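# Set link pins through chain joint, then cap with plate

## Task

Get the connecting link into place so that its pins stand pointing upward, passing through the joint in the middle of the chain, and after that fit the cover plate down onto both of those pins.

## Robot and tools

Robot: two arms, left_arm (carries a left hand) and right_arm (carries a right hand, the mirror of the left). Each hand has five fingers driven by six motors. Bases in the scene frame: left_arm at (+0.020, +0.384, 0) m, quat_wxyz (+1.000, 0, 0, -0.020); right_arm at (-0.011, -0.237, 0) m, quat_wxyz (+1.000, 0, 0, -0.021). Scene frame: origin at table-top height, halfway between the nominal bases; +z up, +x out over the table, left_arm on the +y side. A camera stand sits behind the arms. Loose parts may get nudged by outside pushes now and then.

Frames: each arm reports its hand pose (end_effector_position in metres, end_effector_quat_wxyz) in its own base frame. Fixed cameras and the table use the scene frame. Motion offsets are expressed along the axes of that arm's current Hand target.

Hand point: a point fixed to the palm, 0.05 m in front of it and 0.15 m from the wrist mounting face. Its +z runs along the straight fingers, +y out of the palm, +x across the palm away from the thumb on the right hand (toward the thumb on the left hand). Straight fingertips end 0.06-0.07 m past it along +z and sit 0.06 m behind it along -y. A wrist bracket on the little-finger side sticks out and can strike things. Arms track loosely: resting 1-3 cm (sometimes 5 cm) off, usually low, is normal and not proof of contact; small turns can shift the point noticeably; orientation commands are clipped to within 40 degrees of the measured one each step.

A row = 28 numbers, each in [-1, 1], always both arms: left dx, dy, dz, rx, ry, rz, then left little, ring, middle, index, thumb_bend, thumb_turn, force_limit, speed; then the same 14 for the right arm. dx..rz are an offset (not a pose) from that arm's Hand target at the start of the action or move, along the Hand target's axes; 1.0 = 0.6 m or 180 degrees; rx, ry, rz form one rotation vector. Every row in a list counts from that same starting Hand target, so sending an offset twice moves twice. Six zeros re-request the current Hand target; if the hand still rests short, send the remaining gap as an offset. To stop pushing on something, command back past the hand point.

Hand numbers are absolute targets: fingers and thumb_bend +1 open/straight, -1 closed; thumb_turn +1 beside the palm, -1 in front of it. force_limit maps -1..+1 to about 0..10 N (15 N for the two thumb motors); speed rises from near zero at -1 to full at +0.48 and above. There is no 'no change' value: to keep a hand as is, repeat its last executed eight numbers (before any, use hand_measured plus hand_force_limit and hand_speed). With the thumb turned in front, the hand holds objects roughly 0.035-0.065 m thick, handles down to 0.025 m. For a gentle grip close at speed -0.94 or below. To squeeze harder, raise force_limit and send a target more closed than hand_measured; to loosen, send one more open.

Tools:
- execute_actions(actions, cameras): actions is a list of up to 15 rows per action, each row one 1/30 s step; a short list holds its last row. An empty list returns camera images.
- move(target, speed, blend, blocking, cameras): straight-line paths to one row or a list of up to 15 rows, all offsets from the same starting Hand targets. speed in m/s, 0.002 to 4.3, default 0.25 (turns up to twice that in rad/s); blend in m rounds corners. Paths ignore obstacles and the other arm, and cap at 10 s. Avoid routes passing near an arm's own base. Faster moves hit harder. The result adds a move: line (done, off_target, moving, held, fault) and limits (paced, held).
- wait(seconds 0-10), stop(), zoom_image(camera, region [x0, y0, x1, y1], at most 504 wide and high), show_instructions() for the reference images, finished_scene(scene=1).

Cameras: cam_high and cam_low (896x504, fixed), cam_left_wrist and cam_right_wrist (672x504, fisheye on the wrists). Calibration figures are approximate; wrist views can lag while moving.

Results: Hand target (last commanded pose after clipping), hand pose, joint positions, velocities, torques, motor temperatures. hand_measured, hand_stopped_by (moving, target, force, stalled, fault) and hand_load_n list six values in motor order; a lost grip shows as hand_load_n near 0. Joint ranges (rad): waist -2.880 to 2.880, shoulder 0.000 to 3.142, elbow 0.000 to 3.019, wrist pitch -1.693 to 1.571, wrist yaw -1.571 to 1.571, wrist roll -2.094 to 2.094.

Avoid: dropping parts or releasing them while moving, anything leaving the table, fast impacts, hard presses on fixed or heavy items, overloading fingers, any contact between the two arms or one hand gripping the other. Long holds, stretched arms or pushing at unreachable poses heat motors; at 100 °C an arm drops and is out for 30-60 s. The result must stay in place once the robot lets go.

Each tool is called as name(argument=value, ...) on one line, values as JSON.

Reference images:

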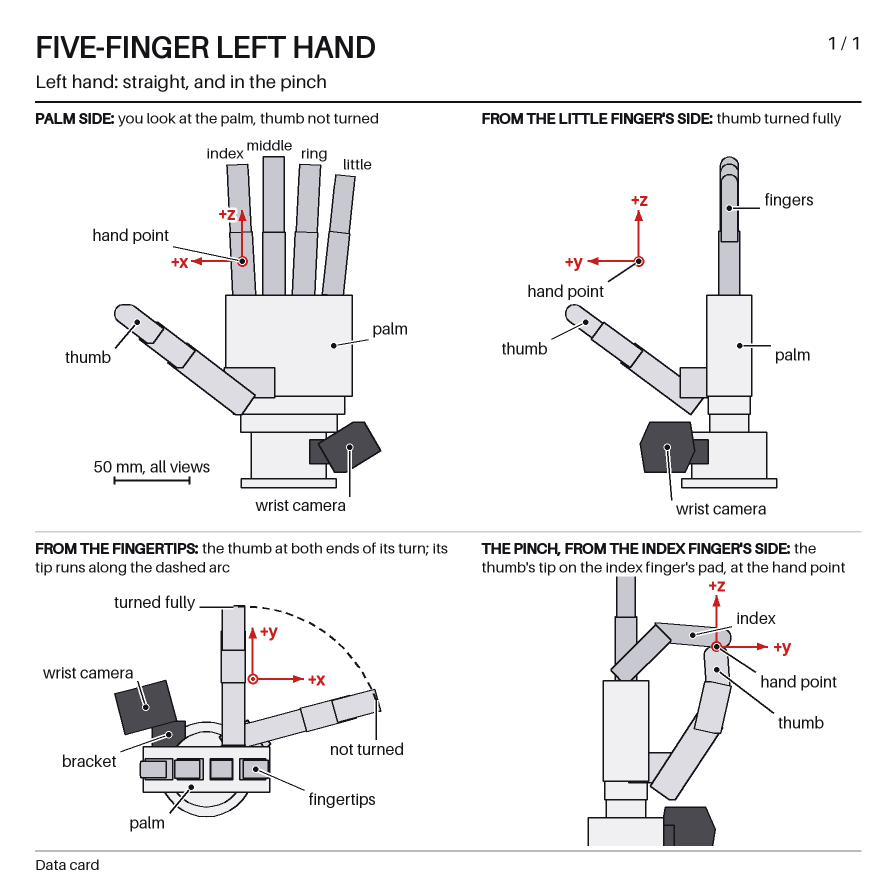

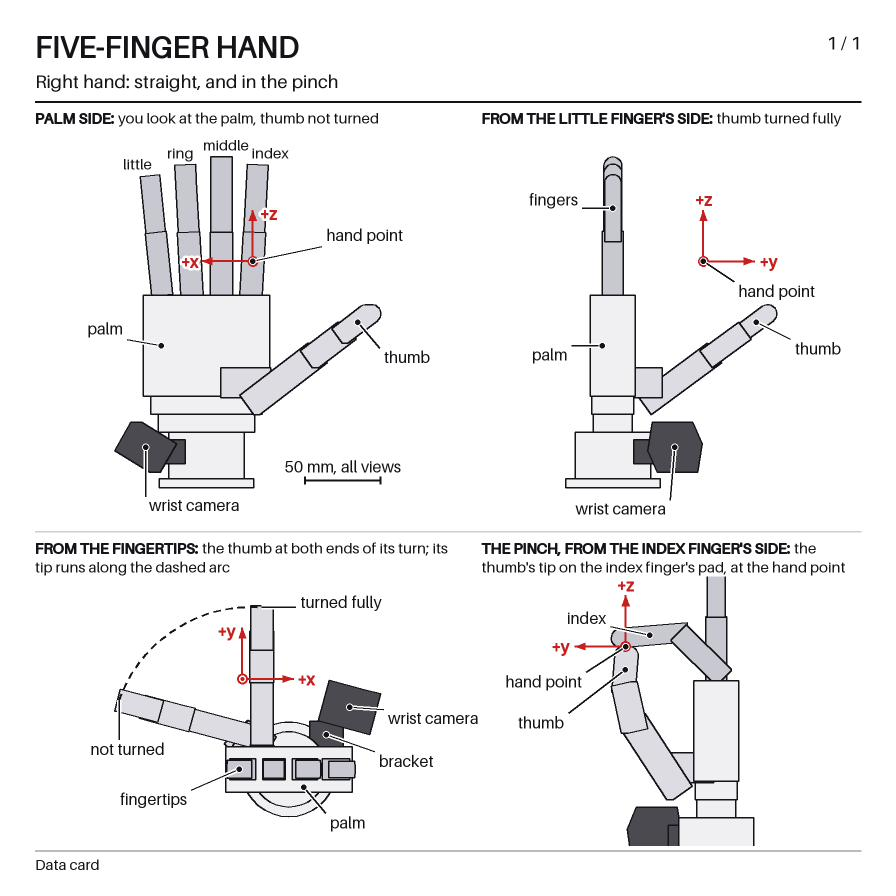

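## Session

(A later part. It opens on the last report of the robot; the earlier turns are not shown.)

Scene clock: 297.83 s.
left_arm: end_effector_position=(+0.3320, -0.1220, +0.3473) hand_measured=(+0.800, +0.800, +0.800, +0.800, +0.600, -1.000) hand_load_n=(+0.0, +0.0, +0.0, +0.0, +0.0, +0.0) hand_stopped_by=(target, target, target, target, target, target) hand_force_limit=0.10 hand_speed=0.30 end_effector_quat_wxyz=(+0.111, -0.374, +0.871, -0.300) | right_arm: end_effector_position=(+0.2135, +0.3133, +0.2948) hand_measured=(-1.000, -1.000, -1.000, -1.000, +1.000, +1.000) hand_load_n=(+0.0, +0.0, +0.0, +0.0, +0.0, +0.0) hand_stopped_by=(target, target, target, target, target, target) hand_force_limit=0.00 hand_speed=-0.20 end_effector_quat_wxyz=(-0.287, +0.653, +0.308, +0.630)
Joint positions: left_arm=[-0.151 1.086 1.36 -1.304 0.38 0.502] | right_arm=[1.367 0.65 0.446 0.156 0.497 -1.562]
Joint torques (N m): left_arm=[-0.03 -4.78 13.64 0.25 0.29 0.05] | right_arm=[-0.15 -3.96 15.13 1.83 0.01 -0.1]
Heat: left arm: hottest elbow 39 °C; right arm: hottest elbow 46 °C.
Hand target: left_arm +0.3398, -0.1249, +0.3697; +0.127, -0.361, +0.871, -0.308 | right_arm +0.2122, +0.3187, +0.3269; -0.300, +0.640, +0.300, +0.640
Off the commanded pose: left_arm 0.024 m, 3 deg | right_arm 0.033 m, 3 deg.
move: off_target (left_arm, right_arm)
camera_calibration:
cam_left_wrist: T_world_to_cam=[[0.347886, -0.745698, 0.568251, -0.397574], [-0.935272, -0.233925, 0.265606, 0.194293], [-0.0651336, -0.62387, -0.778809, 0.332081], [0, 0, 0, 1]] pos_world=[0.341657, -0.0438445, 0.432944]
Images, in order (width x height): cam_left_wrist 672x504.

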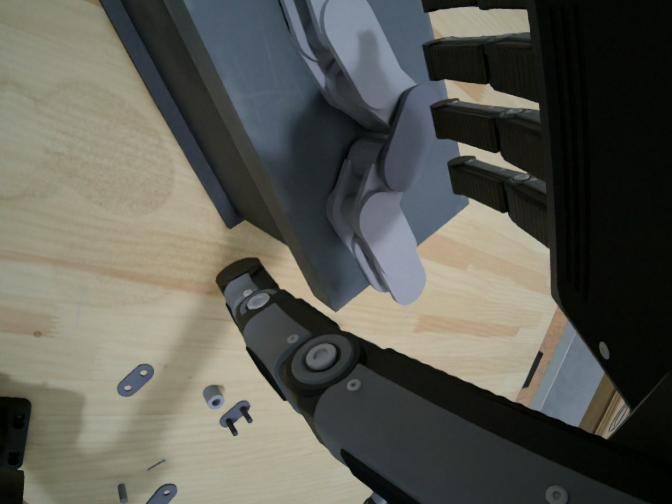

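move(target=[[0.0202, -0.098, 0.0677, -0.1878, -0.011, -0.0268, 1, 1, 1, 1, 0.6, -1, 0.1, 0.3, 0, 0, 0, 0, 0, 0, -1, -1, -1, -1, 1, 1, 0, -0.2], [0.0202, -0.0365, 0.1442, -0.1878, -0.011, -0.0268, 1, 1, 1, 1, 0.6, -1, 0.1, 0.3, 0, 0, 0, 0, 0, 0, -1, -1, -1, -1, 1, 1, 0, -0.2], [0.0277, 0.0305, 0.0902, -0.1878, -0.011, -0.0268, 1, 1, 1, 1, 0.6, -1, 0.1, 0.3, 0, 0, 0, 0, 0, 0, -1, -1, -1, -1, 1, 1, 0, -0.2]], speed=[0.35, 0.2, 0.12], blend=[0.01, 0.005, 0], cameras=["cam_left_wrist", "cam_right_wrist"])

Scene clock: 303.00 s.
left_arm: end_effector_position=(+0.3438, -0.1555, +0.3216) hand_measured=(+1.000, +1.000, +1.000, +1.000, +0.600, -1.000) hand_load_n=(+0.0, +0.0, +0.0, +0.0, +0.0, +0.0) hand_stopped_by=(target, target, target, target, target, target) hand_force_limit=0.10 hand_speed=0.30 end_effector_quat_wxyz=(+0.024, -0.424, +0.904, -0.047) | right_arm: end_effector_position=(+0.2135, +0.3133, +0.2948) hand_measured=(-1.000, -1.000, -1.000, -1.000, +1.000, +1.000) hand_load_n=(+0.0, +0.0, +0.0, +0.0, +0.0, +0.0) hand_stopped_by=(target, target, target, target, target, target) hand_force_limit=0.00 hand_speed=-0.20 end_effector_quat_wxyz=(-0.287, +0.653, +0.308, +0.630)
Joint positions: left_arm=[-0.38 1.448 1.66 -1.682 0.03 0.313] | right_arm=[1.367 0.65 0.446 0.156 0.497 -1.562]
Joint torques (N m): left_arm=[1.08 -11.52 6.98 -0.14 0.06 -0.05] | right_arm=[-0.62 -3.43 15.16 1.88 0.04 -0.11]
Heat: left arm: hottest elbow 40 °C; right arm: hottest elbow 46 °C.
Hand target: left_arm +0.3419, -0.1506, +0.3162; +0.019, -0.424, +0.905, -0.040 | right_arm +0.2122, +0.3187, +0.3269; -0.300, +0.640, +0.300, +0.640
Off the commanded pose: left_arm 0.008 m, 1 deg | right_arm 0.033 m, 3 deg.
move: off_target (right_arm)
camera_calibration:
cam_left_wrist: T_world_to_cam=[[0.528827, -0.845114, 0.0782661, -0.33206], [-0.768511, -0.437669, 0.46673, 0.0507461], [-0.360186, -0.306968, -0.88093, 0.475524], [0, 0, 0, 1]] pos_world=[0.385878, -0.112448, 0.421207]
cam_right_wrist: T_world_to_cam=[[0.760627, -0.609039, 0.224763, -0.0327233], [-0.163342, -0.514627, -0.841712, 0.44742], [0.628304, 0.603515, -0.49092, -0.0669175], [0, 0, 0, 1]] pos_world=[0.140017, 0.250711, 0.351103]
Images, in order (width x height): cam_left_wrist 672x504, cam_right_wrist 672x504.

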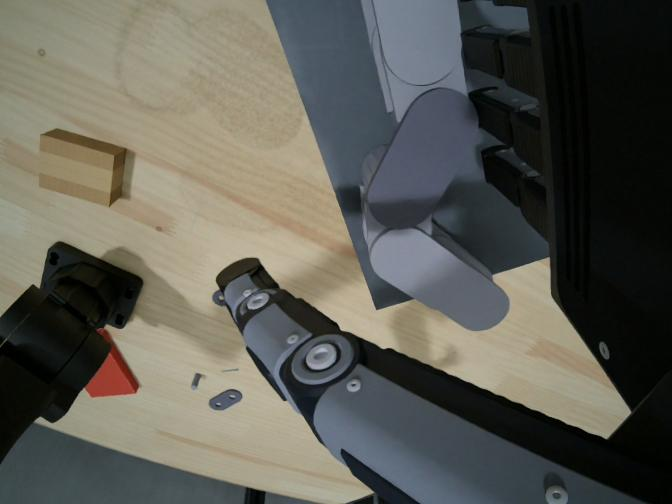

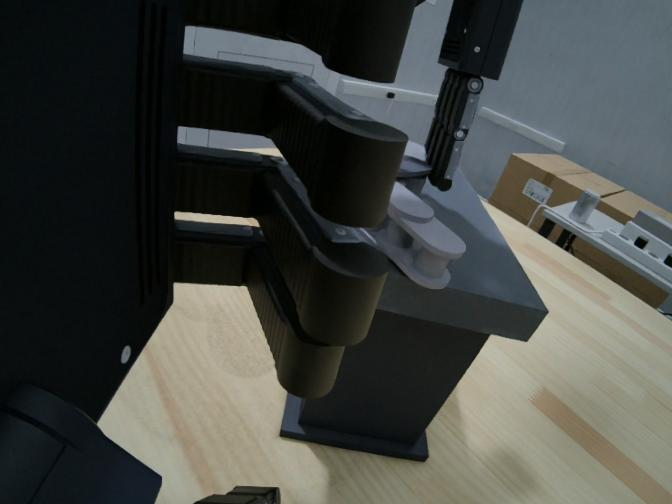

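move(target=[[0.15, -0.0797, -0.0682, 0, 0, 0, 1, 1, 1, 1, 0.6, -1, 0.1, 0.3, 0, 0, 0, 0, 0, 0, -1, -1, -1, -1, 1, 1, 0, -0.2], [0.15, -0.0727, 0.0098, 0, 0, 0, 1, 1, 1, 1, 0.6, -1, 0.1, 0.3, 0, 0, 0, 0, 0, 0, -1, -1, -1, -1, 1, 1, 0, -0.2], [0.15, 0.0083, 0.0027, 0, 0, 0, 1, 1, 1, 1, 0.6, -1, 0.1, 0.3, 0, 0, 0, 0, 0, 0, -1, -1, -1, -1, 1, 1, 0, -0.2]], speed=[0.35, 0.2, 0.12], blend=[0.01, 0.005, 0], cameras=["cam_left_wrist", "cam_right_wrist"])

Scene clock: 306.70 s.
left_arm: end_effector_position=(+0.2786, -0.2189, +0.3195) hand_measured=(+1.000, +1.000, +1.000, +1.000, +0.600, -1.000) hand_load_n=(+0.0, +0.0, +0.0, +0.0, +0.0, +0.0) hand_stopped_by=(target, target, target, target, target, target) hand_force_limit=0.10 hand_speed=0.30 end_effector_quat_wxyz=(+0.019, -0.419, +0.907, -0.043) | right_arm: end_effector_position=(+0.2135, +0.3133, +0.2948) hand_measured=(-1.000, -1.000, -1.000, -1.000, +1.000, +1.000) hand_load_n=(+0.5, +0.0, +0.0, +0.0, +0.0, +0.0) hand_stopped_by=(target, target, target, target, target, target) hand_force_limit=0.00 hand_speed=-0.20 end_effector_quat_wxyz=(-0.287, +0.653, +0.308, +0.630)
Joint positions: left_arm=[-0.591 1.381 1.584 -1.68 0.012 0.114] | right_arm=[1.367 0.65 0.446 0.156 0.497 -1.562]
Joint torques (N m): left_arm=[1.26 -10.23 7.24 0.31 0.03 -0.11] | right_arm=[0.03 -3.6 15.24 1.74 0.03 -0.11]
Heat: left arm: hottest elbow 39 °C; right arm: hottest elbow 46 °C.
Hand target: left_arm +0.2807, -0.2169, +0.3141; +0.019, -0.424, +0.905, -0.040 | right_arm +0.2122, +0.3187, +0.3269; -0.300, +0.640, +0.300, +0.640
Off the commanded pose: left_arm 0.006 m, 1 deg | right_arm 0.033 m, 3 deg.
move: off_target (right_arm)
camera_calibration:
cam_left_wrist: T_world_to_cam=[[0.520485, -0.850986, 0.0701285, -0.347408], [-0.768322, -0.430924, 0.473272, -0.0268407], [-0.372528, -0.300212, -0.878121, 0.434817], [0, 0, 0, 1]] pos_world=[0.32218, -0.176668, 0.418888]
cam_right_wrist: T_world_to_cam=[[0.760627, -0.609039, 0.224763, -0.0327233], [-0.163342, -0.514627, -0.841712, 0.44742], [0.628304, 0.603515, -0.49092, -0.0669175], [0, 0, 0, 1]] pos_world=[0.140017, 0.250711, 0.351103]
Images, in order (width x height): cam_left_wrist 672x504, cam_right_wrist 672x504.

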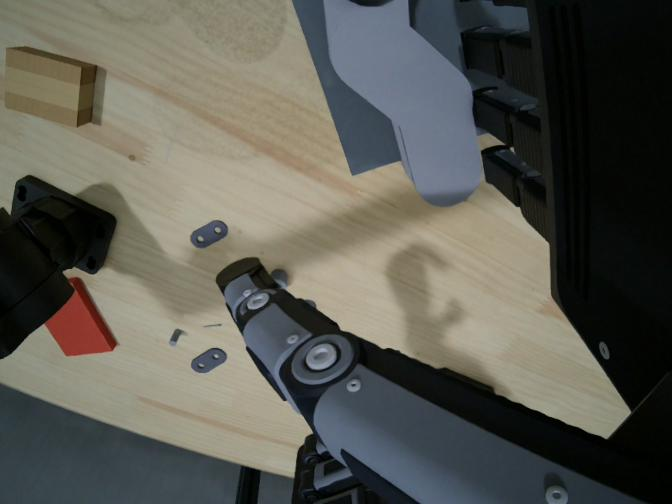

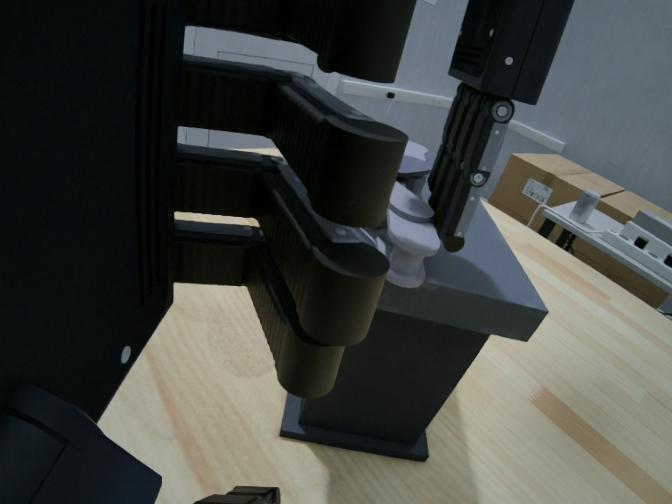

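move(target=[[0, -0.0074, -0.083, 0, 0, 0, 1, 1, 1, 1, 0.6, -1, 0.1, 0.3, 0, 0, 0, 0, 0, 0, -1, -1, -1, -1, 1, 1, 0, -0.2], [-0.1032, -0.0172, -0.0337, 0.4167, 0, 0, 0.8, 0.8, 0.8, 0.8, 0.6, -1, 0.1, 0.3, 0, 0, 0, 0, 0, 0, -1, -1, -1, -1, 1, 1, 0, -0.2]], speed=0.35, blend=[0.02, 0], cameras=["cam_left_wrist"])

zoom_image(camera="cam_left_wrist", region=[0, 0, 320, 440])

Scene clock: 310.70 s.
left_arm: end_effector_position=(+0.3265, -0.1761, +0.3366) hand_measured=(+0.800, +0.800, +0.800, +0.800, +0.600, -1.000) hand_load_n=(+0.0, +0.0, +0.0, +0.0, +0.0, +0.0) hand_stopped_by=(target, target, target, target, target, target) hand_force_limit=0.10 hand_speed=0.30 end_effector_quat_wxyz=(+0.270, -0.324, +0.698, -0.579) | right_arm: end_effector_position=(+0.2135, +0.3133, +0.2948) hand_measured=(-1.000, -1.000, -1.000, -1.000, +1.000, +1.000) hand_load_n=(+0.0, +0.0, +0.0, +0.5, +0.0, +0.0) hand_stopped_by=(target, target, target, target, target, target) hand_force_limit=0.00 hand_speed=-0.20 end_effector_quat_wxyz=(-0.287, +0.653, +0.308, +0.630)
Joint positions: left_arm=[-0.172 0.642 0.735 -0.306 0.518 0.109] | right_arm=[1.367 0.65 0.446 0.156 0.497 -1.562]
Joint torques (N m): left_arm=[1.03 -0.21 8.46 2.26 0.3 -0.16] | right_arm=[0.38 -3.6 15.23 1.95 0.01 -0.13]
Heat: left arm: hottest elbow 39 °C; right arm: hottest elbow 46 °C.
Hand target: left_arm +0.3269, -0.1746, +0.3351; +0.273, -0.325, +0.693, -0.583 | right_arm +0.2122, +0.3187, +0.3269; -0.300, +0.640, +0.300, +0.640
Off the commanded pose: left_arm 0.002 m, 1 deg | right_arm 0.033 m, 3 deg.
move: off_target (right_arm)
camera_calibration:
cam_left_wrist: T_world_to_cam=[[-0.0531531, -0.364506, 0.929683, -0.353521], [-0.944006, -0.285237, -0.165807, 0.318473], [0.325618, -0.88644, -0.328935, -0.035475], [0, 0, 0, 1]] pos_world=[0.293401, -0.0694666, 0.369799]
Images, in order (width x height): cam_left_wrist 672x504.

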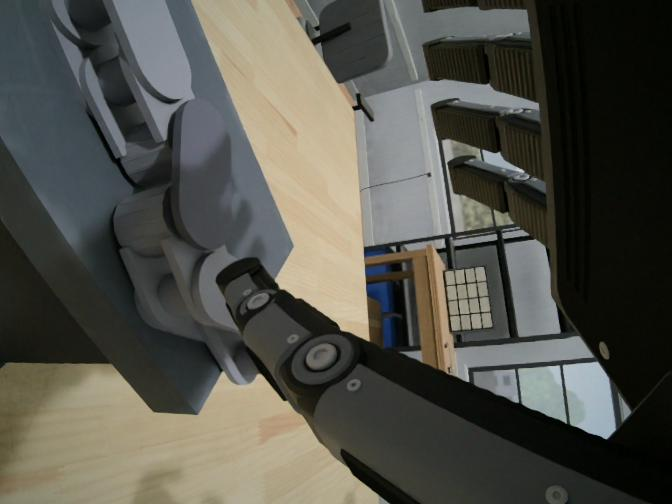

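Scaled by 1.145 from the camera's 672x504 image, which has a finer 960x720 frame.

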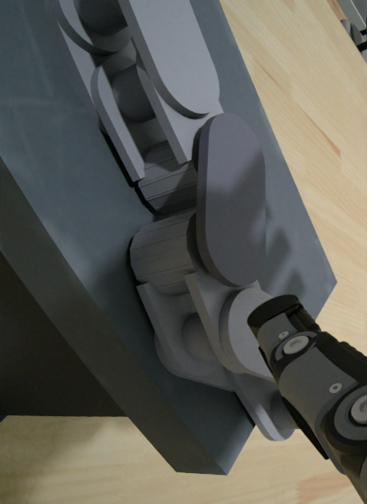

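move(target=[[0.0617, -0.0149, -0.0111, 0, 0, 0, 0.8, 0.8, 0.8, 0.8, 0.55, -1, 0.1, 0.4, 0, 0, 0, 0, 0, 0, -1, -1, -1, -1, 1, 1, 0, -0.2], [0.0617, 0.0799, 0.0277, 0, 0, 0, 0.8, 0.8, 0.8, 0.8, 0.55, -1, 0.1, 0.4, 0, 0, 0, 0, 0, 0, -1, -1, -1, -1, 1, 1, 0, -0.2]], speed=[0.25, 0.2], cameras=["cam_left_wrist"])

Scene clock: 319.70 s.
left_arm: end_effector_position=(+0.3092, -0.2051, +0.2887) hand_measured=(+0.800, +0.800, +0.800, +0.800, +0.550, -1.000) hand_load_n=(+0.0, +0.0, +0.0, +0.0, +0.0, +0.0) hand_stopped_by=(target, target, target, target, target, target) hand_force_limit=0.10 hand_speed=0.40 end_effector_quat_wxyz=(+0.275, -0.325, +0.695, -0.580) | right_arm: end_effector_position=(+0.2135, +0.3133, +0.2948) hand_measured=(-1.000, -1.000, -1.000, -1.000, +1.000, +1.000) hand_load_n=(+0.0, +0.0, +0.0, +0.0, +0.0, +0.0) hand_stopped_by=(target, target, target, target, target, target) hand_force_limit=0.00 hand_speed=-0.20 end_effector_quat_wxyz=(-0.287, +0.653, +0.308, +0.630)
Joint positions: left_arm=[-0.337 0.594 0.588 -0.182 0.347 0.071] | right_arm=[1.367 0.65 0.446 0.156 0.497 -1.562]
Joint torques (N m): left_arm=[0.03 0.97 8.9 2.45 0.01 -0.16] | right_arm=[0.15 -3.55 15.21 1.88 0.06 -0.1]
Heat: left arm: hottest elbow 39 °C; right arm: hottest elbow 47 °C.
Hand target: left_arm +0.3094, -0.2082, +0.2851; +0.273, -0.325, +0.693, -0.583 | right_arm +0.2122, +0.3187, +0.3269; -0.300, +0.640, +0.300, +0.640
Off the commanded pose: left_arm 0.005 m, 0 deg | right_arm 0.033 m, 3 deg.
move: off_target (right_arm)
camera_calibration:
cam_left_wrist: T_world_to_cam=[[-0.057151, -0.363367, 0.929891, -0.319072], [-0.940004, -0.294203, -0.172736, 0.284912], [0.336344, -0.883973, -0.324752, -0.0755076], [0, 0, 0, 1]] pos_world=[0.27498, -0.098865, 0.321396]
Images, in order (width x height): cam_left_wrist 672x504.

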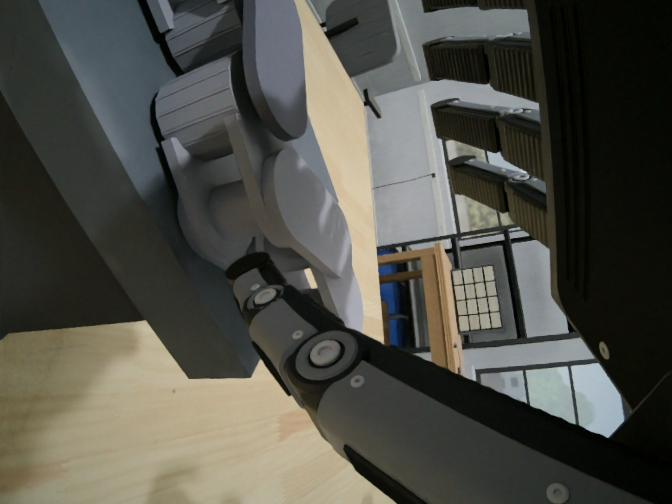

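move(target=[0, 0.004, 0.0346, 0, 0, 0, 0.8, 0.8, 0.8, 0.8, 0.55, -1, 0.1, 0.4, 0, 0, 0, 0, 0, 0, -1, -1, -1, -1, 1, 1, 0, -0.2], speed=0.12, cameras=["cam_left_wrist"])

Scene clock: 320.90 s.
left_arm: end_effector_position=(+0.3229, -0.2179, +0.2787) hand_measured=(+0.800, +0.800, +0.800, +0.800, +0.550, -1.000) hand_load_n=(+0.0, +0.0, +0.0, +0.0, +1.0, +1.0) hand_stopped_by=(target, target, target, target, target, target) hand_force_limit=0.10 hand_speed=0.40 end_effector_quat_wxyz=(+0.272, -0.326, +0.697, -0.578) | right_arm: end_effector_position=(+0.2135, +0.3133, +0.2948) hand_measured=(-1.000, -1.000, -1.000, -1.000, +1.000, +1.000) hand_load_n=(+0.0, +0.0, +0.0, -0.5, +0.0, +0.0) hand_stopped_by=(target, target, target, target, target, target) hand_force_limit=0.00 hand_speed=-0.20 end_effector_quat_wxyz=(-0.287, +0.653, +0.308, +0.630)
Joint positions: left_arm=[-0.369 0.665 0.588 -0.119 0.318 0.064] | right_arm=[1.367 0.65 0.446 0.156 0.497 -1.562]
Joint torques (N m): left_arm=[0.21 0.26 9.28 2.55 -0.05 -0.14] | right_arm=[0.56 -3.55 15.12 1.78 0.01 -0.11]
Heat: left arm: hottest elbow 39 °C; right arm: hottest elbow 47 °C.
Hand target: left_arm +0.3248, -0.2211, +0.2791; +0.273, -0.325, +0.693, -0.583 | right_arm +0.2122, +0.3187, +0.3269; -0.300, +0.640, +0.300, +0.640
Off the commanded pose: left_arm 0.004 m, 1 deg | right_arm 0.033 m, 3 deg.
move: off_target (right_arm)
camera_calibration:
cam_left_wrist: T_world_to_cam=[[-0.0495627, -0.365196, 0.92961, -0.316355], [-0.942218, -0.291656, -0.164811, 0.291354], [0.331314, -0.884064, -0.329639, -0.0916358], [0, 0, 0, 1]] pos_world=[0.289199, -0.111569, 0.311899]
Images, in order (width x height): cam_left_wrist 672x504.

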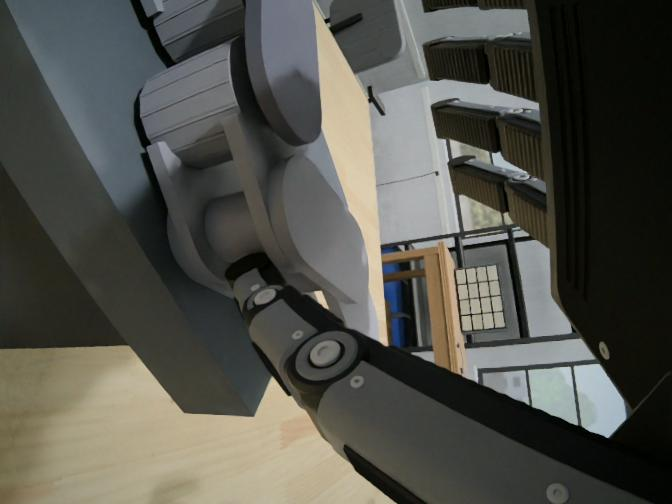

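execute_actions(actions=[[[0,0,0,0,0,0, 0.0,0.0,0.0,0.0,0.55,-1,0.1,0.0, 0,0,0,0,0,0, -1,-1,-1,-1,1,1,0,-0.2]], [[0,0,0,0,0,0, -0.25,-0.5,-0.5,-0.5,0.3,-1,0.2,-0.4, 0,0,0,0,0,0, -1,-1,-1,-1,1,1,0,-0.2]]], cameras=["cam_left_wrist"])

Scene clock: 322.23 s.
left_arm: end_effector_position=(+0.3246, -0.2195, +0.2834) hand_measured=(-0.250, -0.500, -0.048, -0.500, +0.450, -1.000) hand_load_n=(+0.0, +0.0, +6.0, +0.0, +6.5, +0.5) hand_stopped_by=(target, target, force, target, force, target) hand_force_limit=0.20 hand_speed=-0.40 end_effector_quat_wxyz=(+0.276, -0.323, +0.692, -0.584) | right_arm: end_effector_position=(+0.2135, +0.3133, +0.2948) hand_measured=(-1.000, -1.000, -1.000, -1.000, +1.000, +1.000) hand_load_n=(+0.0, +0.0, +0.0, +0.0, +0.0, +0.0) hand_stopped_by=(target, target, target, target, target, target) hand_force_limit=0.00 hand_speed=-0.20 end_effector_quat_wxyz=(-0.287, +0.653, +0.308, +0.630)
Joint positions: left_arm=[-0.371 0.665 0.588 -0.098 0.316 0.059] | right_arm=[1.367 0.65 0.446 0.156 0.497 -1.562]
Joint velocities: left_arm=[within noise] | right_arm=[-0.005 0.015 -0.012 -0.012 -0.037 -0.183]
Joint torques (N m): left_arm=[0.38 0.38 9.28 1.83 0.04 -0.11] | right_arm=[-0.26 -3.66 15.12 1.87 0 -0.11]
Heat: left arm: hottest elbow 38 °C; right arm: hottest elbow 47 °C.
Hand target: left_arm +0.3248, -0.2211, +0.2792; +0.273, -0.325, +0.693, -0.583 | right_arm +0.2122, +0.3187, +0.3269; -0.300, +0.640, +0.300, +0.640
Off the commanded pose: left_arm 0.005 m, 0 deg | right_arm 0.033 m, 3 deg.
camera_calibration:
cam_left_wrist: T_world_to_cam=[[-0.0639465, -0.355208, 0.932597, -0.31528], [-0.939557, -0.293554, -0.176233, 0.295108], [0.336367, -0.887498, -0.314967, -0.0985775], [0, 0, 0, 1]] pos_world=[0.290269, -0.112847, 0.314989]
Images, in order (width x height): cam_left_wrist 672x504.

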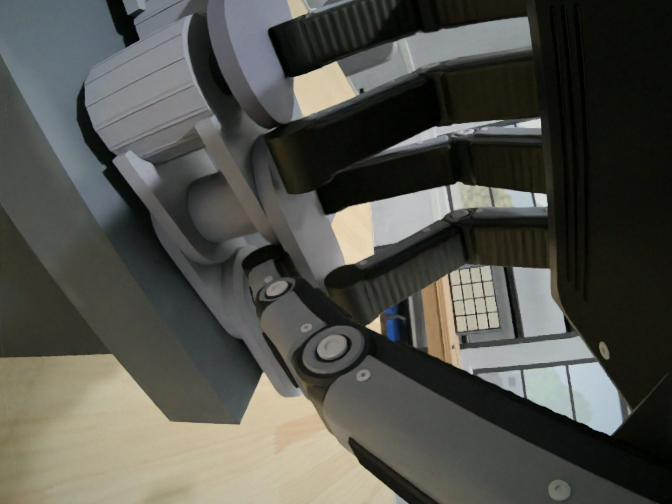

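move(target=[[0, -0.0293, 0.0413, -0.194, 0, 0, -0.25, -0.5, -0.5, -0.5, 0.3, -1, 0.2, -0.4, 0, 0, 0, 0, 0, 0, -1, -1, -1, -1, 1, 1, 0, -0.2], [0, -0.0031, 0.0818, -0.389, 0, 0, -0.25, -0.5, -0.5, -0.5, 0.3, -1, 0.2, -0.4, 0, 0, 0, 0, 0, 0, -1, -1, -1, -1, 1, 1, 0, -0.2], [0, 0.0173, 0.0937, -0.472, 0, 0, -0.25, -0.5, -0.5, -0.5, 0.3, -1, 0.2, -0.4, 0, 0, 0, 0, 0, 0, -1, -1, -1, -1, 1, 1, 0, -0.2]], speed=0.25, blend=[0.01, 0.01, 0], cameras=["cam_left_wrist", "cam_right_wrist"])

Scene clock: 326.33 s.
left_arm: end_effector_position=(+0.3605, -0.2497, +0.2550) hand_measured=(-0.250, -0.500, -0.048, -0.500, +0.450, -1.000) hand_load_n=(+0.0, -1.5, +2.5, -0.5, +5.0, +1.0) hand_stopped_by=(target, target, force, target, force, target) hand_force_limit=0.20 hand_speed=-0.40 end_effector_quat_wxyz=(-0.010, -0.421, +0.907, +0.021) | right_arm: end_effector_position=(+0.2135, +0.3133, +0.2948) hand_measured=(-1.000, -1.000, -1.000, -1.000, +1.000, +1.000) hand_load_n=(+0.0, +0.0, +0.0, +0.0, +0.0, +0.0) hand_stopped_by=(target, target, target, target, target, target) hand_force_limit=0.00 hand_speed=-0.20 end_effector_quat_wxyz=(-0.287, +0.653, +0.308, +0.630)
Joint positions: left_arm=[-0.557 1.686 1.742 -1.672 -0.005 0.144] | right_arm=[1.367 0.65 0.446 0.156 0.497 -1.562]
Joint torques (N m): left_arm=[0.91 -13.63 11.25 -1.2 -0.08 -0.26] | right_arm=[-0.15 -3.66 15.34 1.88 0.05 -0.07]
Heat: left arm: hottest elbow 39 °C; right arm: hottest elbow 47 °C.
Hand target: left_arm +0.3659, -0.2554, +0.2593; -0.018, -0.424, +0.905, +0.038 | right_arm +0.2122, +0.3187, +0.3269; -0.300, +0.640, +0.300, +0.640
Off the commanded pose: left_arm 0.009 m, 2 deg | right_arm 0.033 m, 3 deg.
joint sent to its limit (left arm) — joint 4 (wrist pitch), lower limit. The joint targets still meet the commanded pose.
move: off_target (right_arm)
camera_calibration:
cam_left_wrist: T_world_to_cam=[[0.523763, -0.849478, -0.0637151, -0.378383], [-0.713588, -0.478366, 0.511819, 0.0119663], [-0.465258, -0.222605, -0.856727, 0.446773], [0, 0, 0, 1]] pos_world=[0.414587, -0.21625, 0.352529]
cam_right_wrist: T_world_to_cam=[[0.760627, -0.609039, 0.224763, -0.0327233], [-0.163342, -0.514627, -0.841712, 0.44742], [0.628304, 0.603515, -0.49092, -0.0669175], [0, 0, 0, 1]] pos_world=[0.140017, 0.250711, 0.351103]
Images, in order (width x height): cam_left_wrist 672x504, cam_right_wrist 672x504.

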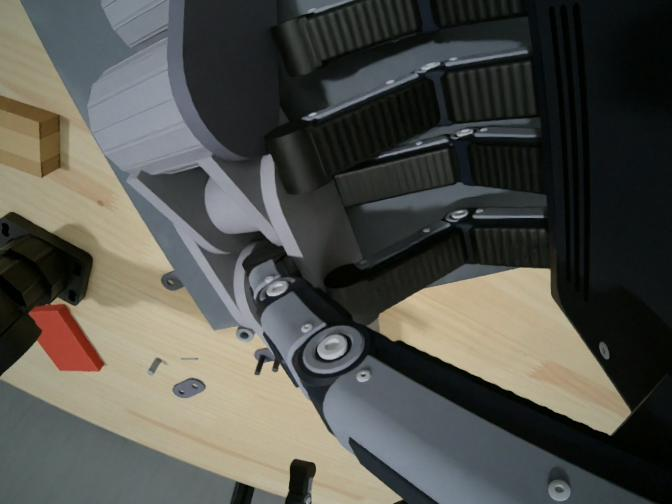

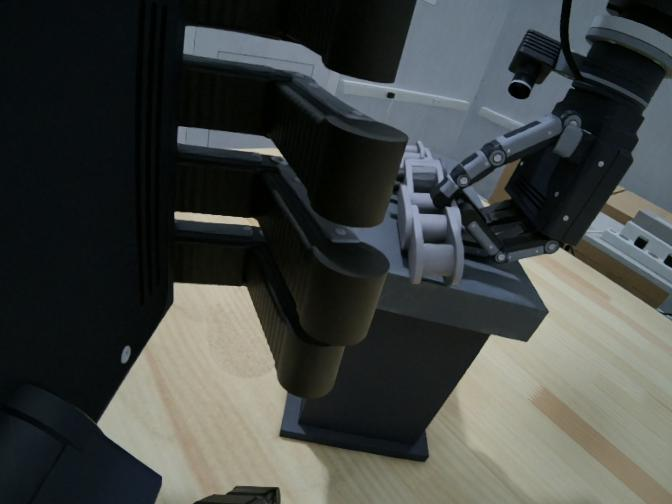

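zoom_image(camera="cam_right_wrist", region=[360, 110, 580, 310])

Scaled by 2.291 from the camera's 672x504 image, which has a finer 960x720 frame.

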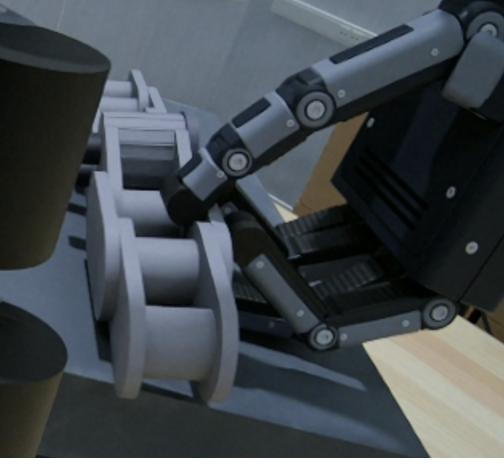

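execute_actions(actions=[[[0,0,0,0,0,0, -0.25,-0.5,-0.048,-0.5,0.66,-1,0.2,-0.5, 0,0,0,0,0,0, -1,-1,-1,-1,1,1,0,-0.2]]], cameras=["cam_left_wrist", "cam_right_wrist"])

zoom_image(camera="cam_right_wrist", region=[360, 110, 580, 310])

Scene clock: 327.67 s.
left_arm: end_effector_position=(+0.3605, -0.2498, +0.2544) hand_measured=(-0.250, -0.500, -0.048, -0.500, +0.660, -1.000) hand_load_n=(+0.0, +0.0, -1.5, +0.0, +0.0, +0.0) hand_stopped_by=(target, target, target, target, target, target) hand_force_limit=0.20 hand_speed=-0.50 end_effector_quat_wxyz=(-0.011, -0.422, +0.906, +0.022) | right_arm: end_effector_position=(+0.2135, +0.3133, +0.2948) hand_measured=(-1.000, -1.000, -1.000, -1.000, +1.000, +1.000) hand_load_n=(+0.0, +0.0, +0.0, +0.0, +0.0, +0.0) hand_stopped_by=(target, target, target, target, target, target) hand_force_limit=0.00 hand_speed=-0.20 end_effector_quat_wxyz=(-0.287, +0.653, +0.308, +0.630)
Joint positions: left_arm=[-0.557 1.688 1.742 -1.674 -0.006 0.141] | right_arm=[1.367 0.65 0.446 0.156 0.497 -1.562]
Joint torques (N m): left_arm=[0.5 -13.33 11.32 -1.21 -0.06 -0.18] | right_arm=[-0.26 -3.55 15.15 1.74 0.03 -0.09]
Heat: left arm: hottest elbow 39 °C; right arm: hottest elbow 47 °C.
Hand target: left_arm +0.3659, -0.2554, +0.2593; -0.018, -0.424, +0.905, +0.038 | right_arm +0.2122, +0.3187, +0.3269; -0.300, +0.640, +0.300, +0.640
Off the commanded pose: left_arm 0.009 m, 2 deg | right_arm 0.033 m, 3 deg.
joint sent to its limit (left arm) — joint 4 (wrist pitch), lower limit. The joint targets still meet the commanded pose.
camera_calibration:
cam_left_wrist: T_world_to_cam=[[0.526509, -0.847569, -0.0664449, -0.378324], [-0.711102, -0.481873, 0.511988, 0.0104549], [-0.465964, -0.222318, -0.856419, 0.446528], [0, 0, 0, 1]] pos_world=[0.414691, -0.216346, 0.351924]
cam_right_wrist: T_world_to_cam=[[0.760627, -0.609039, 0.224763, -0.0327233], [-0.163342, -0.514627, -0.841712, 0.44742], [0.628304, 0.603515, -0.49092, -0.0669175], [0, 0, 0, 1]] pos_world=[0.140017, 0.250711, 0.351103]
Images, in order (width x height): cam_left_wrist 672x504, cam_right_wrist 672x504.

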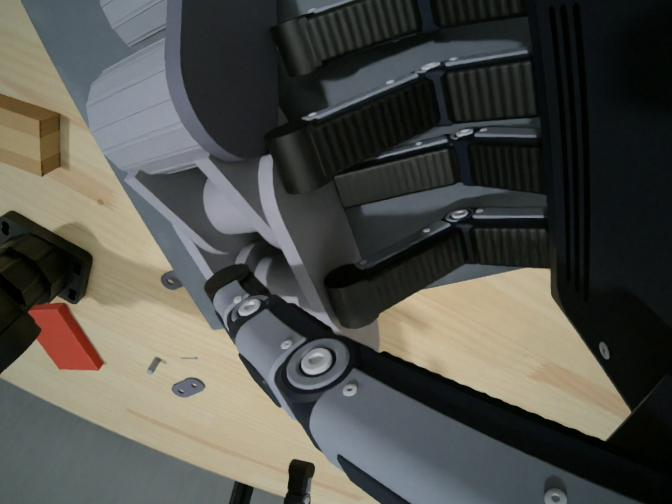

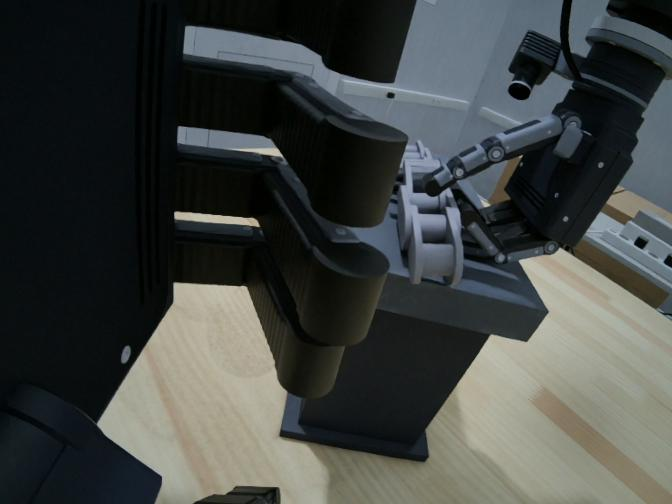

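Scaled by 2.291 from the camera's 672x504 image, which has a finer 960x720 frame.

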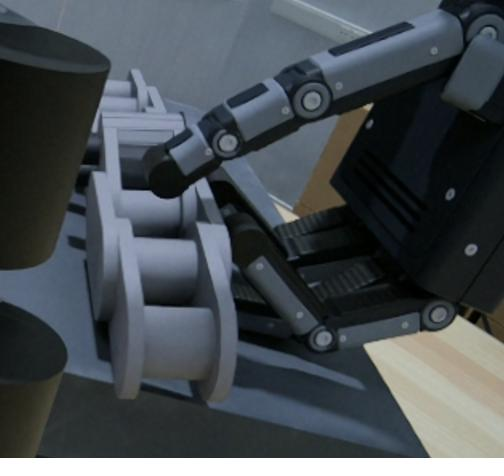

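move(target=[[0, -0.0183, -0.0217, 0, 0, 0, -0.25, -0.5, -0.048, -0.5, 0.72, -1, 0.2, -0.3, 0, 0, 0, 0, 0, 0, -1, -1, -1, -1, 1, 1, 0, -0.2], [0, -0.0133, -0.1182, 0, 0, 0, -0.25, -0.5, -0.048, -0.5, 0.72, -1, 0.2, -0.3, 0, 0, 0, 0, 0, 0, -1, -1, -1, -1, 1, 1, 0, -0.2]], speed=[0.08, 0.15], blend=[0.003, 0], cameras=["cam_left_wrist", "cam_right_wrist"])

Scene clock: 329.27 s.
left_arm: end_effector_position=(+0.3703, -0.2570, +0.3178) hand_measured=(-0.250, -0.500, -0.048, -0.500, +0.720, -1.000) hand_load_n=(+0.0, +0.0, +0.0, +0.0, +0.0, +0.0) hand_stopped_by=(target, target, target, target, target, target) hand_force_limit=0.20 hand_speed=-0.30 end_effector_quat_wxyz=(+0.032, -0.423, +0.904, -0.048) | right_arm: end_effector_position=(+0.2135, +0.3133, +0.2948) hand_measured=(-1.000, -1.000, -1.000, -1.000, +1.000, +1.000) hand_load_n=(+0.0, +0.0, +0.0, +0.0, +0.0, +0.0) hand_stopped_by=(target, target, target, target, target, target) hand_force_limit=0.00 hand_speed=-0.20 end_effector_quat_wxyz=(-0.287, +0.653, +0.308, +0.630)
Joint positions: left_arm=[-0.557 1.627 1.856 -1.685 -0.002 0.139] | right_arm=[1.367 0.65 0.446 0.156 0.497 -1.562]
Joint torques (N m): left_arm=[0.62 -13.45 11.92 -0.5 0.18 -0.19] | right_arm=[0.32 -3.72 15.15 1.85 -0.01 -0.1]
Heat: left arm: hottest elbow 39 °C; right arm: hottest elbow 47 °C.
Hand target: left_arm +0.3767, -0.2643, +0.3292; -0.018, -0.424, +0.905, +0.038 | right_arm +0.2122, +0.3187, +0.3269; -0.300, +0.640, +0.300, +0.640
Off the commanded pose: left_arm 0.015 m, 11 deg | right_arm 0.033 m, 3 deg.
joint sent to its limit (left arm) — joint 4 (wrist pitch), lower limit. The joint targets are off in orientation, not in position.
move: off_target (left_arm, right_arm)
camera_calibration:
cam_left_wrist: T_world_to_cam=[[0.52724, -0.845703, 0.0824913, -0.432526], [-0.776219, -0.439865, 0.451666, 0.0355192], [-0.345691, -0.302168, -0.888365, 0.448793], [0, 0, 0, 1]] pos_world=[0.410759, -0.214554, 0.418329]
cam_right_wrist: T_world_to_cam=[[0.760627, -0.609039, 0.224763, -0.0327233], [-0.163342, -0.514627, -0.841712, 0.44742], [0.628304, 0.603515, -0.49092, -0.0669175], [0, 0, 0, 1]] pos_world=[0.140017, 0.250711, 0.351103]
Images, in order (width x height): cam_left_wrist 672x504, cam_right_wrist 672x504.

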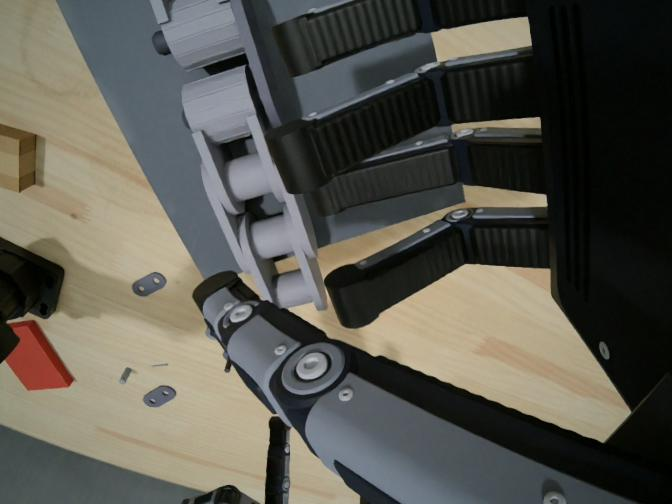

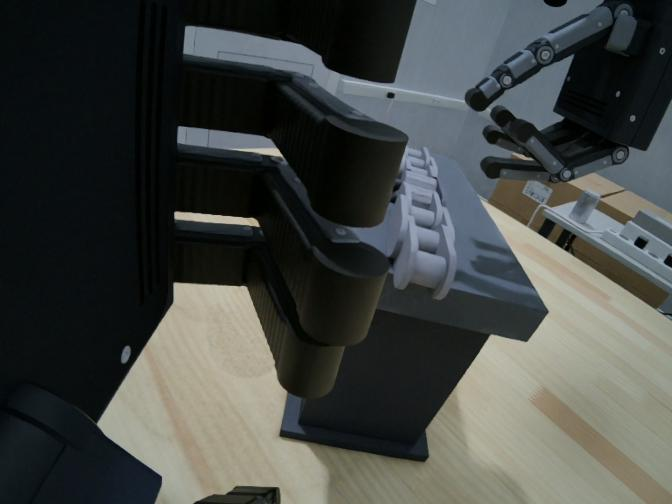

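zoom_image(camera="cam_left_wrist", region=[110, 0, 370, 330])

Scaled by 1.527 from the camera's 672x504 image, which has a finer 960x720 frame.

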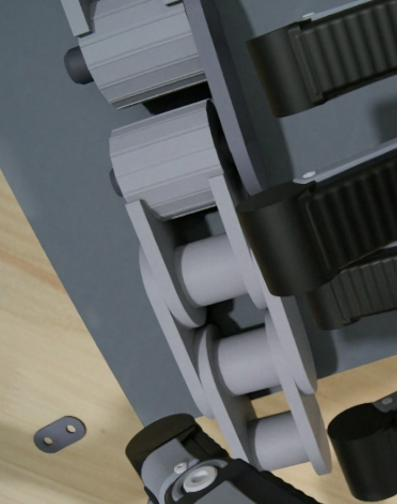

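move(target=[[0, -0.0123, -0.0513, 0, 0, 0, 0.5, 0.5, 0.5, 0.5, 0.7, -1, 0.2, 0.2, 0, 0, 0, 0, 0, 0, -1, -1, -1, -1, 1, 1, 0, -0.2], [-0.0427, 0.0673, 0.0045, 0.4049, 0.01, 0.0162, 0.5, 0.5, 0.5, 0.5, 0.7, -1, 0.2, 0.2, 0, 0, 0, 0, 0, 0, -1, -1, -1, -1, 1, 1, 0, -0.2]], speed=[0.2, 0.35], blend=[0.02, 0], cameras=["cam_left_wrist", "cam_right_wrist"])

Scene clock: 339.30 s.
left_arm: end_effector_position=(+0.3611, -0.2204, +0.3310) hand_measured=(+0.500, +0.500, +0.500, +0.500, +0.700, -1.000) hand_load_n=(+0.0, +0.0, +0.0, +0.0, +0.0, +0.0) hand_stopped_by=(target, target, target, target, target, target) hand_force_limit=0.20 hand_speed=0.20 end_effector_quat_wxyz=(+0.220, -0.328, +0.765, -0.508) | right_arm: end_effector_position=(+0.2135, +0.3133, +0.2948) hand_measured=(-1.000, -1.000, -1.000, -1.000, +1.000, +1.000) hand_load_n=(+0.0, +0.0, +0.0, +0.0, +0.0, +0.0) hand_stopped_by=(target, target, target, target, target, target) hand_force_limit=0.00 hand_speed=-0.20 end_effector_quat_wxyz=(-0.287, +0.653, +0.308, +0.630)
Joint positions: left_arm=[-0.325 0.887 0.954 -0.499 0.396 0.18] | right_arm=[1.367 0.65 0.446 0.156 0.497 -1.562]
Joint torques (N m): left_arm=[1.55 -4.13 8.55 2.22 0.36 -0.18] | right_arm=[0.15 -3.43 15.13 1.77 0.02 -0.12]
Heat: left arm: hottest elbow 39 °C; right arm: hottest elbow 47 °C.
Hand target: left_arm +0.3620, -0.2188, +0.3299; +0.223, -0.331, +0.760, -0.513 | right_arm +0.2122, +0.3187, +0.3269; -0.300, +0.640, +0.300, +0.640
Off the commanded pose: left_arm 0.002 m, 1 deg | right_arm 0.033 m, 3 deg.
move: off_target (right_arm)
camera_calibration:
cam_left_wrist: T_world_to_cam=[[0.063885, -0.492942, 0.867713, -0.412595], [-0.975425, -0.214567, -0.0500787, 0.32617], [0.210868, -0.84319, -0.494536, 0.0178427], [0, 0, 0, 1]] pos_world=[0.340751, -0.118355, 0.383172]
cam_right_wrist: T_world_to_cam=[[0.760627, -0.609039, 0.224763, -0.0327233], [-0.163342, -0.514627, -0.841712, 0.44742], [0.628304, 0.603515, -0.49092, -0.0669175], [0, 0, 0, 1]] pos_world=[0.140017, 0.250711, 0.351103]
Images, in order (width x height): cam_left_wrist 672x504, cam_right_wrist 672x504.

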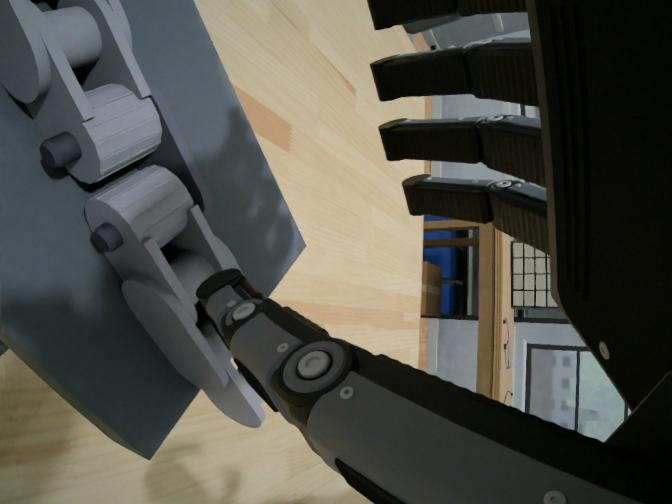

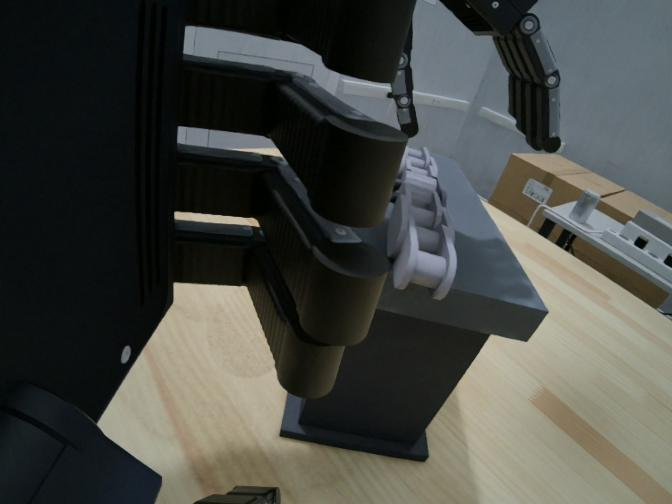

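execute_actions(actions=[])

Scene clock: 340.67 s.
left_arm: end_effector_position=(+0.3611, -0.2204, +0.3311) hand_measured=(+0.500, +0.500, +0.500, +0.500, +0.700, -1.000) hand_load_n=(+0.0, +0.0, +0.0, +0.0, +0.0, +0.5) hand_stopped_by=(target, target, target, target, target, target) hand_force_limit=0.20 hand_speed=0.20 end_effector_quat_wxyz=(+0.220, -0.328, +0.765, -0.509) | right_arm: end_effector_position=(+0.2135, +0.3133, +0.2948) hand_measured=(-1.000, -1.000, -1.000, -1.000, +1.000, +1.000) hand_load_n=(+0.0, +0.0, +0.0, +0.0, +0.5, +0.5) hand_stopped_by=(target, target, target, target, target, target) hand_force_limit=0.00 hand_speed=-0.20 end_effector_quat_wxyz=(-0.287, +0.653, +0.308, +0.630)
Joint positions: left_arm=[-0.325 0.887 0.954 -0.498 0.396 0.179] | right_arm=[1.367 0.65 0.446 0.156 0.497 -1.562]
Joint velocities: within noise
Joint torques (N m): left_arm=[1.44 -3.66 8.54 2.32 0.37 -0.16] | right_arm=[-0.44 -4.19 15.13 1.83 -0.01 -0.09]
Motor temperatures (°C): left_arm=[31 29 39 25 25 25] | right_arm=[27 25 47 24 23 26]
Heat: left arm: hottest elbow 39 °C; right arm: hottest elbow 47 °C.
Hand target: left_arm +0.3621, -0.2188, +0.3299; +0.223, -0.331, +0.760, -0.513 | right_arm +0.2122, +0.3187, +0.3269; -0.300, +0.640, +0.300, +0.640
Off the commanded pose: left_arm 0.002 m, 1 deg | right_arm 0.033 m, 3 deg.
camera_calibration:
cam_left_wrist: T_world_to_cam=[[0.0639096, -0.492612, 0.867899, -0.412722], [-0.975403, -0.214676, -0.0500225, 0.326133], [0.210959, -0.843355, -0.494215, 0.0177194], [0, 0, 0, 1]] pos_world=[0.34075, -0.118355, 0.383272]
cam_right_wrist: T_world_to_cam=[[0.760627, -0.609039, 0.224763, -0.0327233], [-0.163342, -0.514627, -0.841712, 0.44742], [0.628304, 0.603515, -0.49092, -0.0669175], [0, 0, 0, 1]] pos_world=[0.140017, 0.250711, 0.351103]

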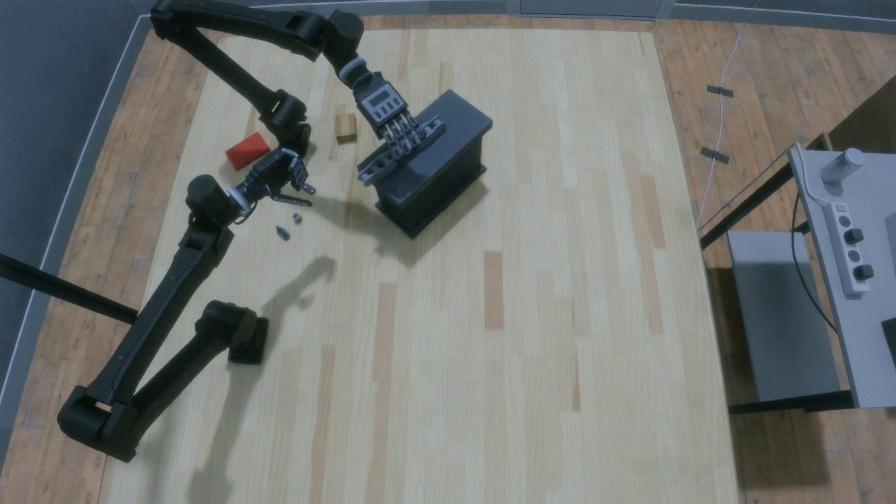

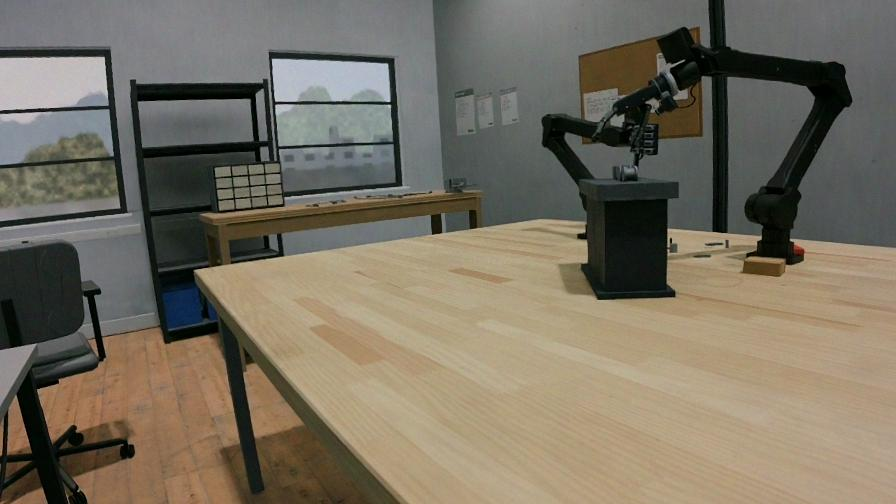

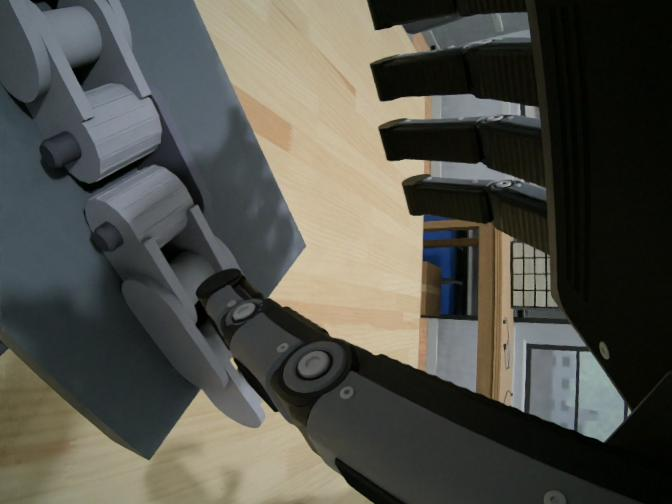

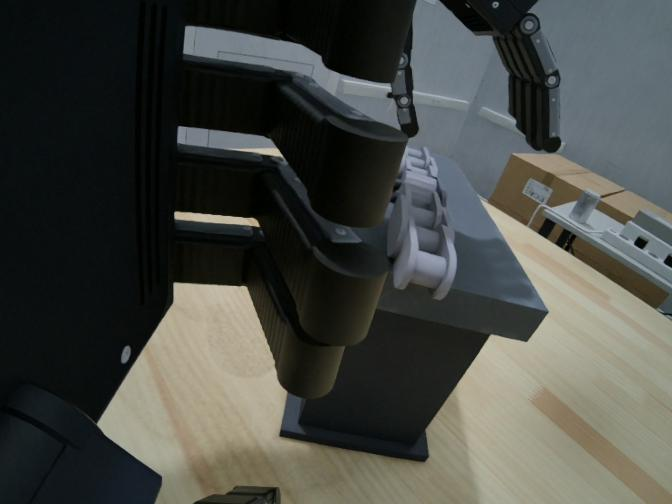

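zoom_image(camera="cam_left_wrist", region=[0, 0, 336, 470])

zoom_image(camera="cam_right_wrist", region=[360, 110, 580, 310])

Scaled by 1.072 from the camera's 672x504 image, which has a finer 960x720 frame.

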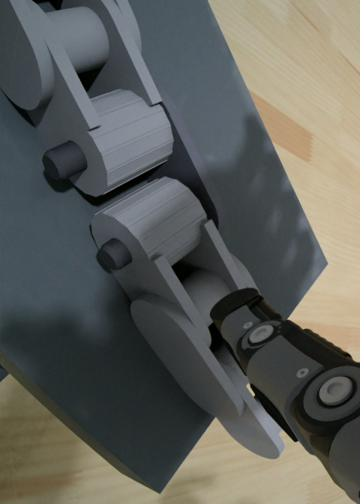

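Scaled by 2.291 from the camera's 672x504 image, which has a finer 960x720 frame.

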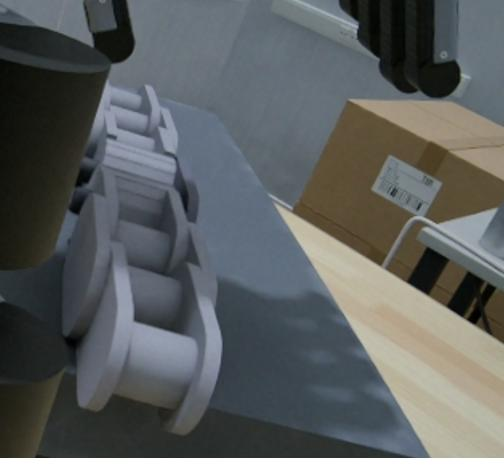

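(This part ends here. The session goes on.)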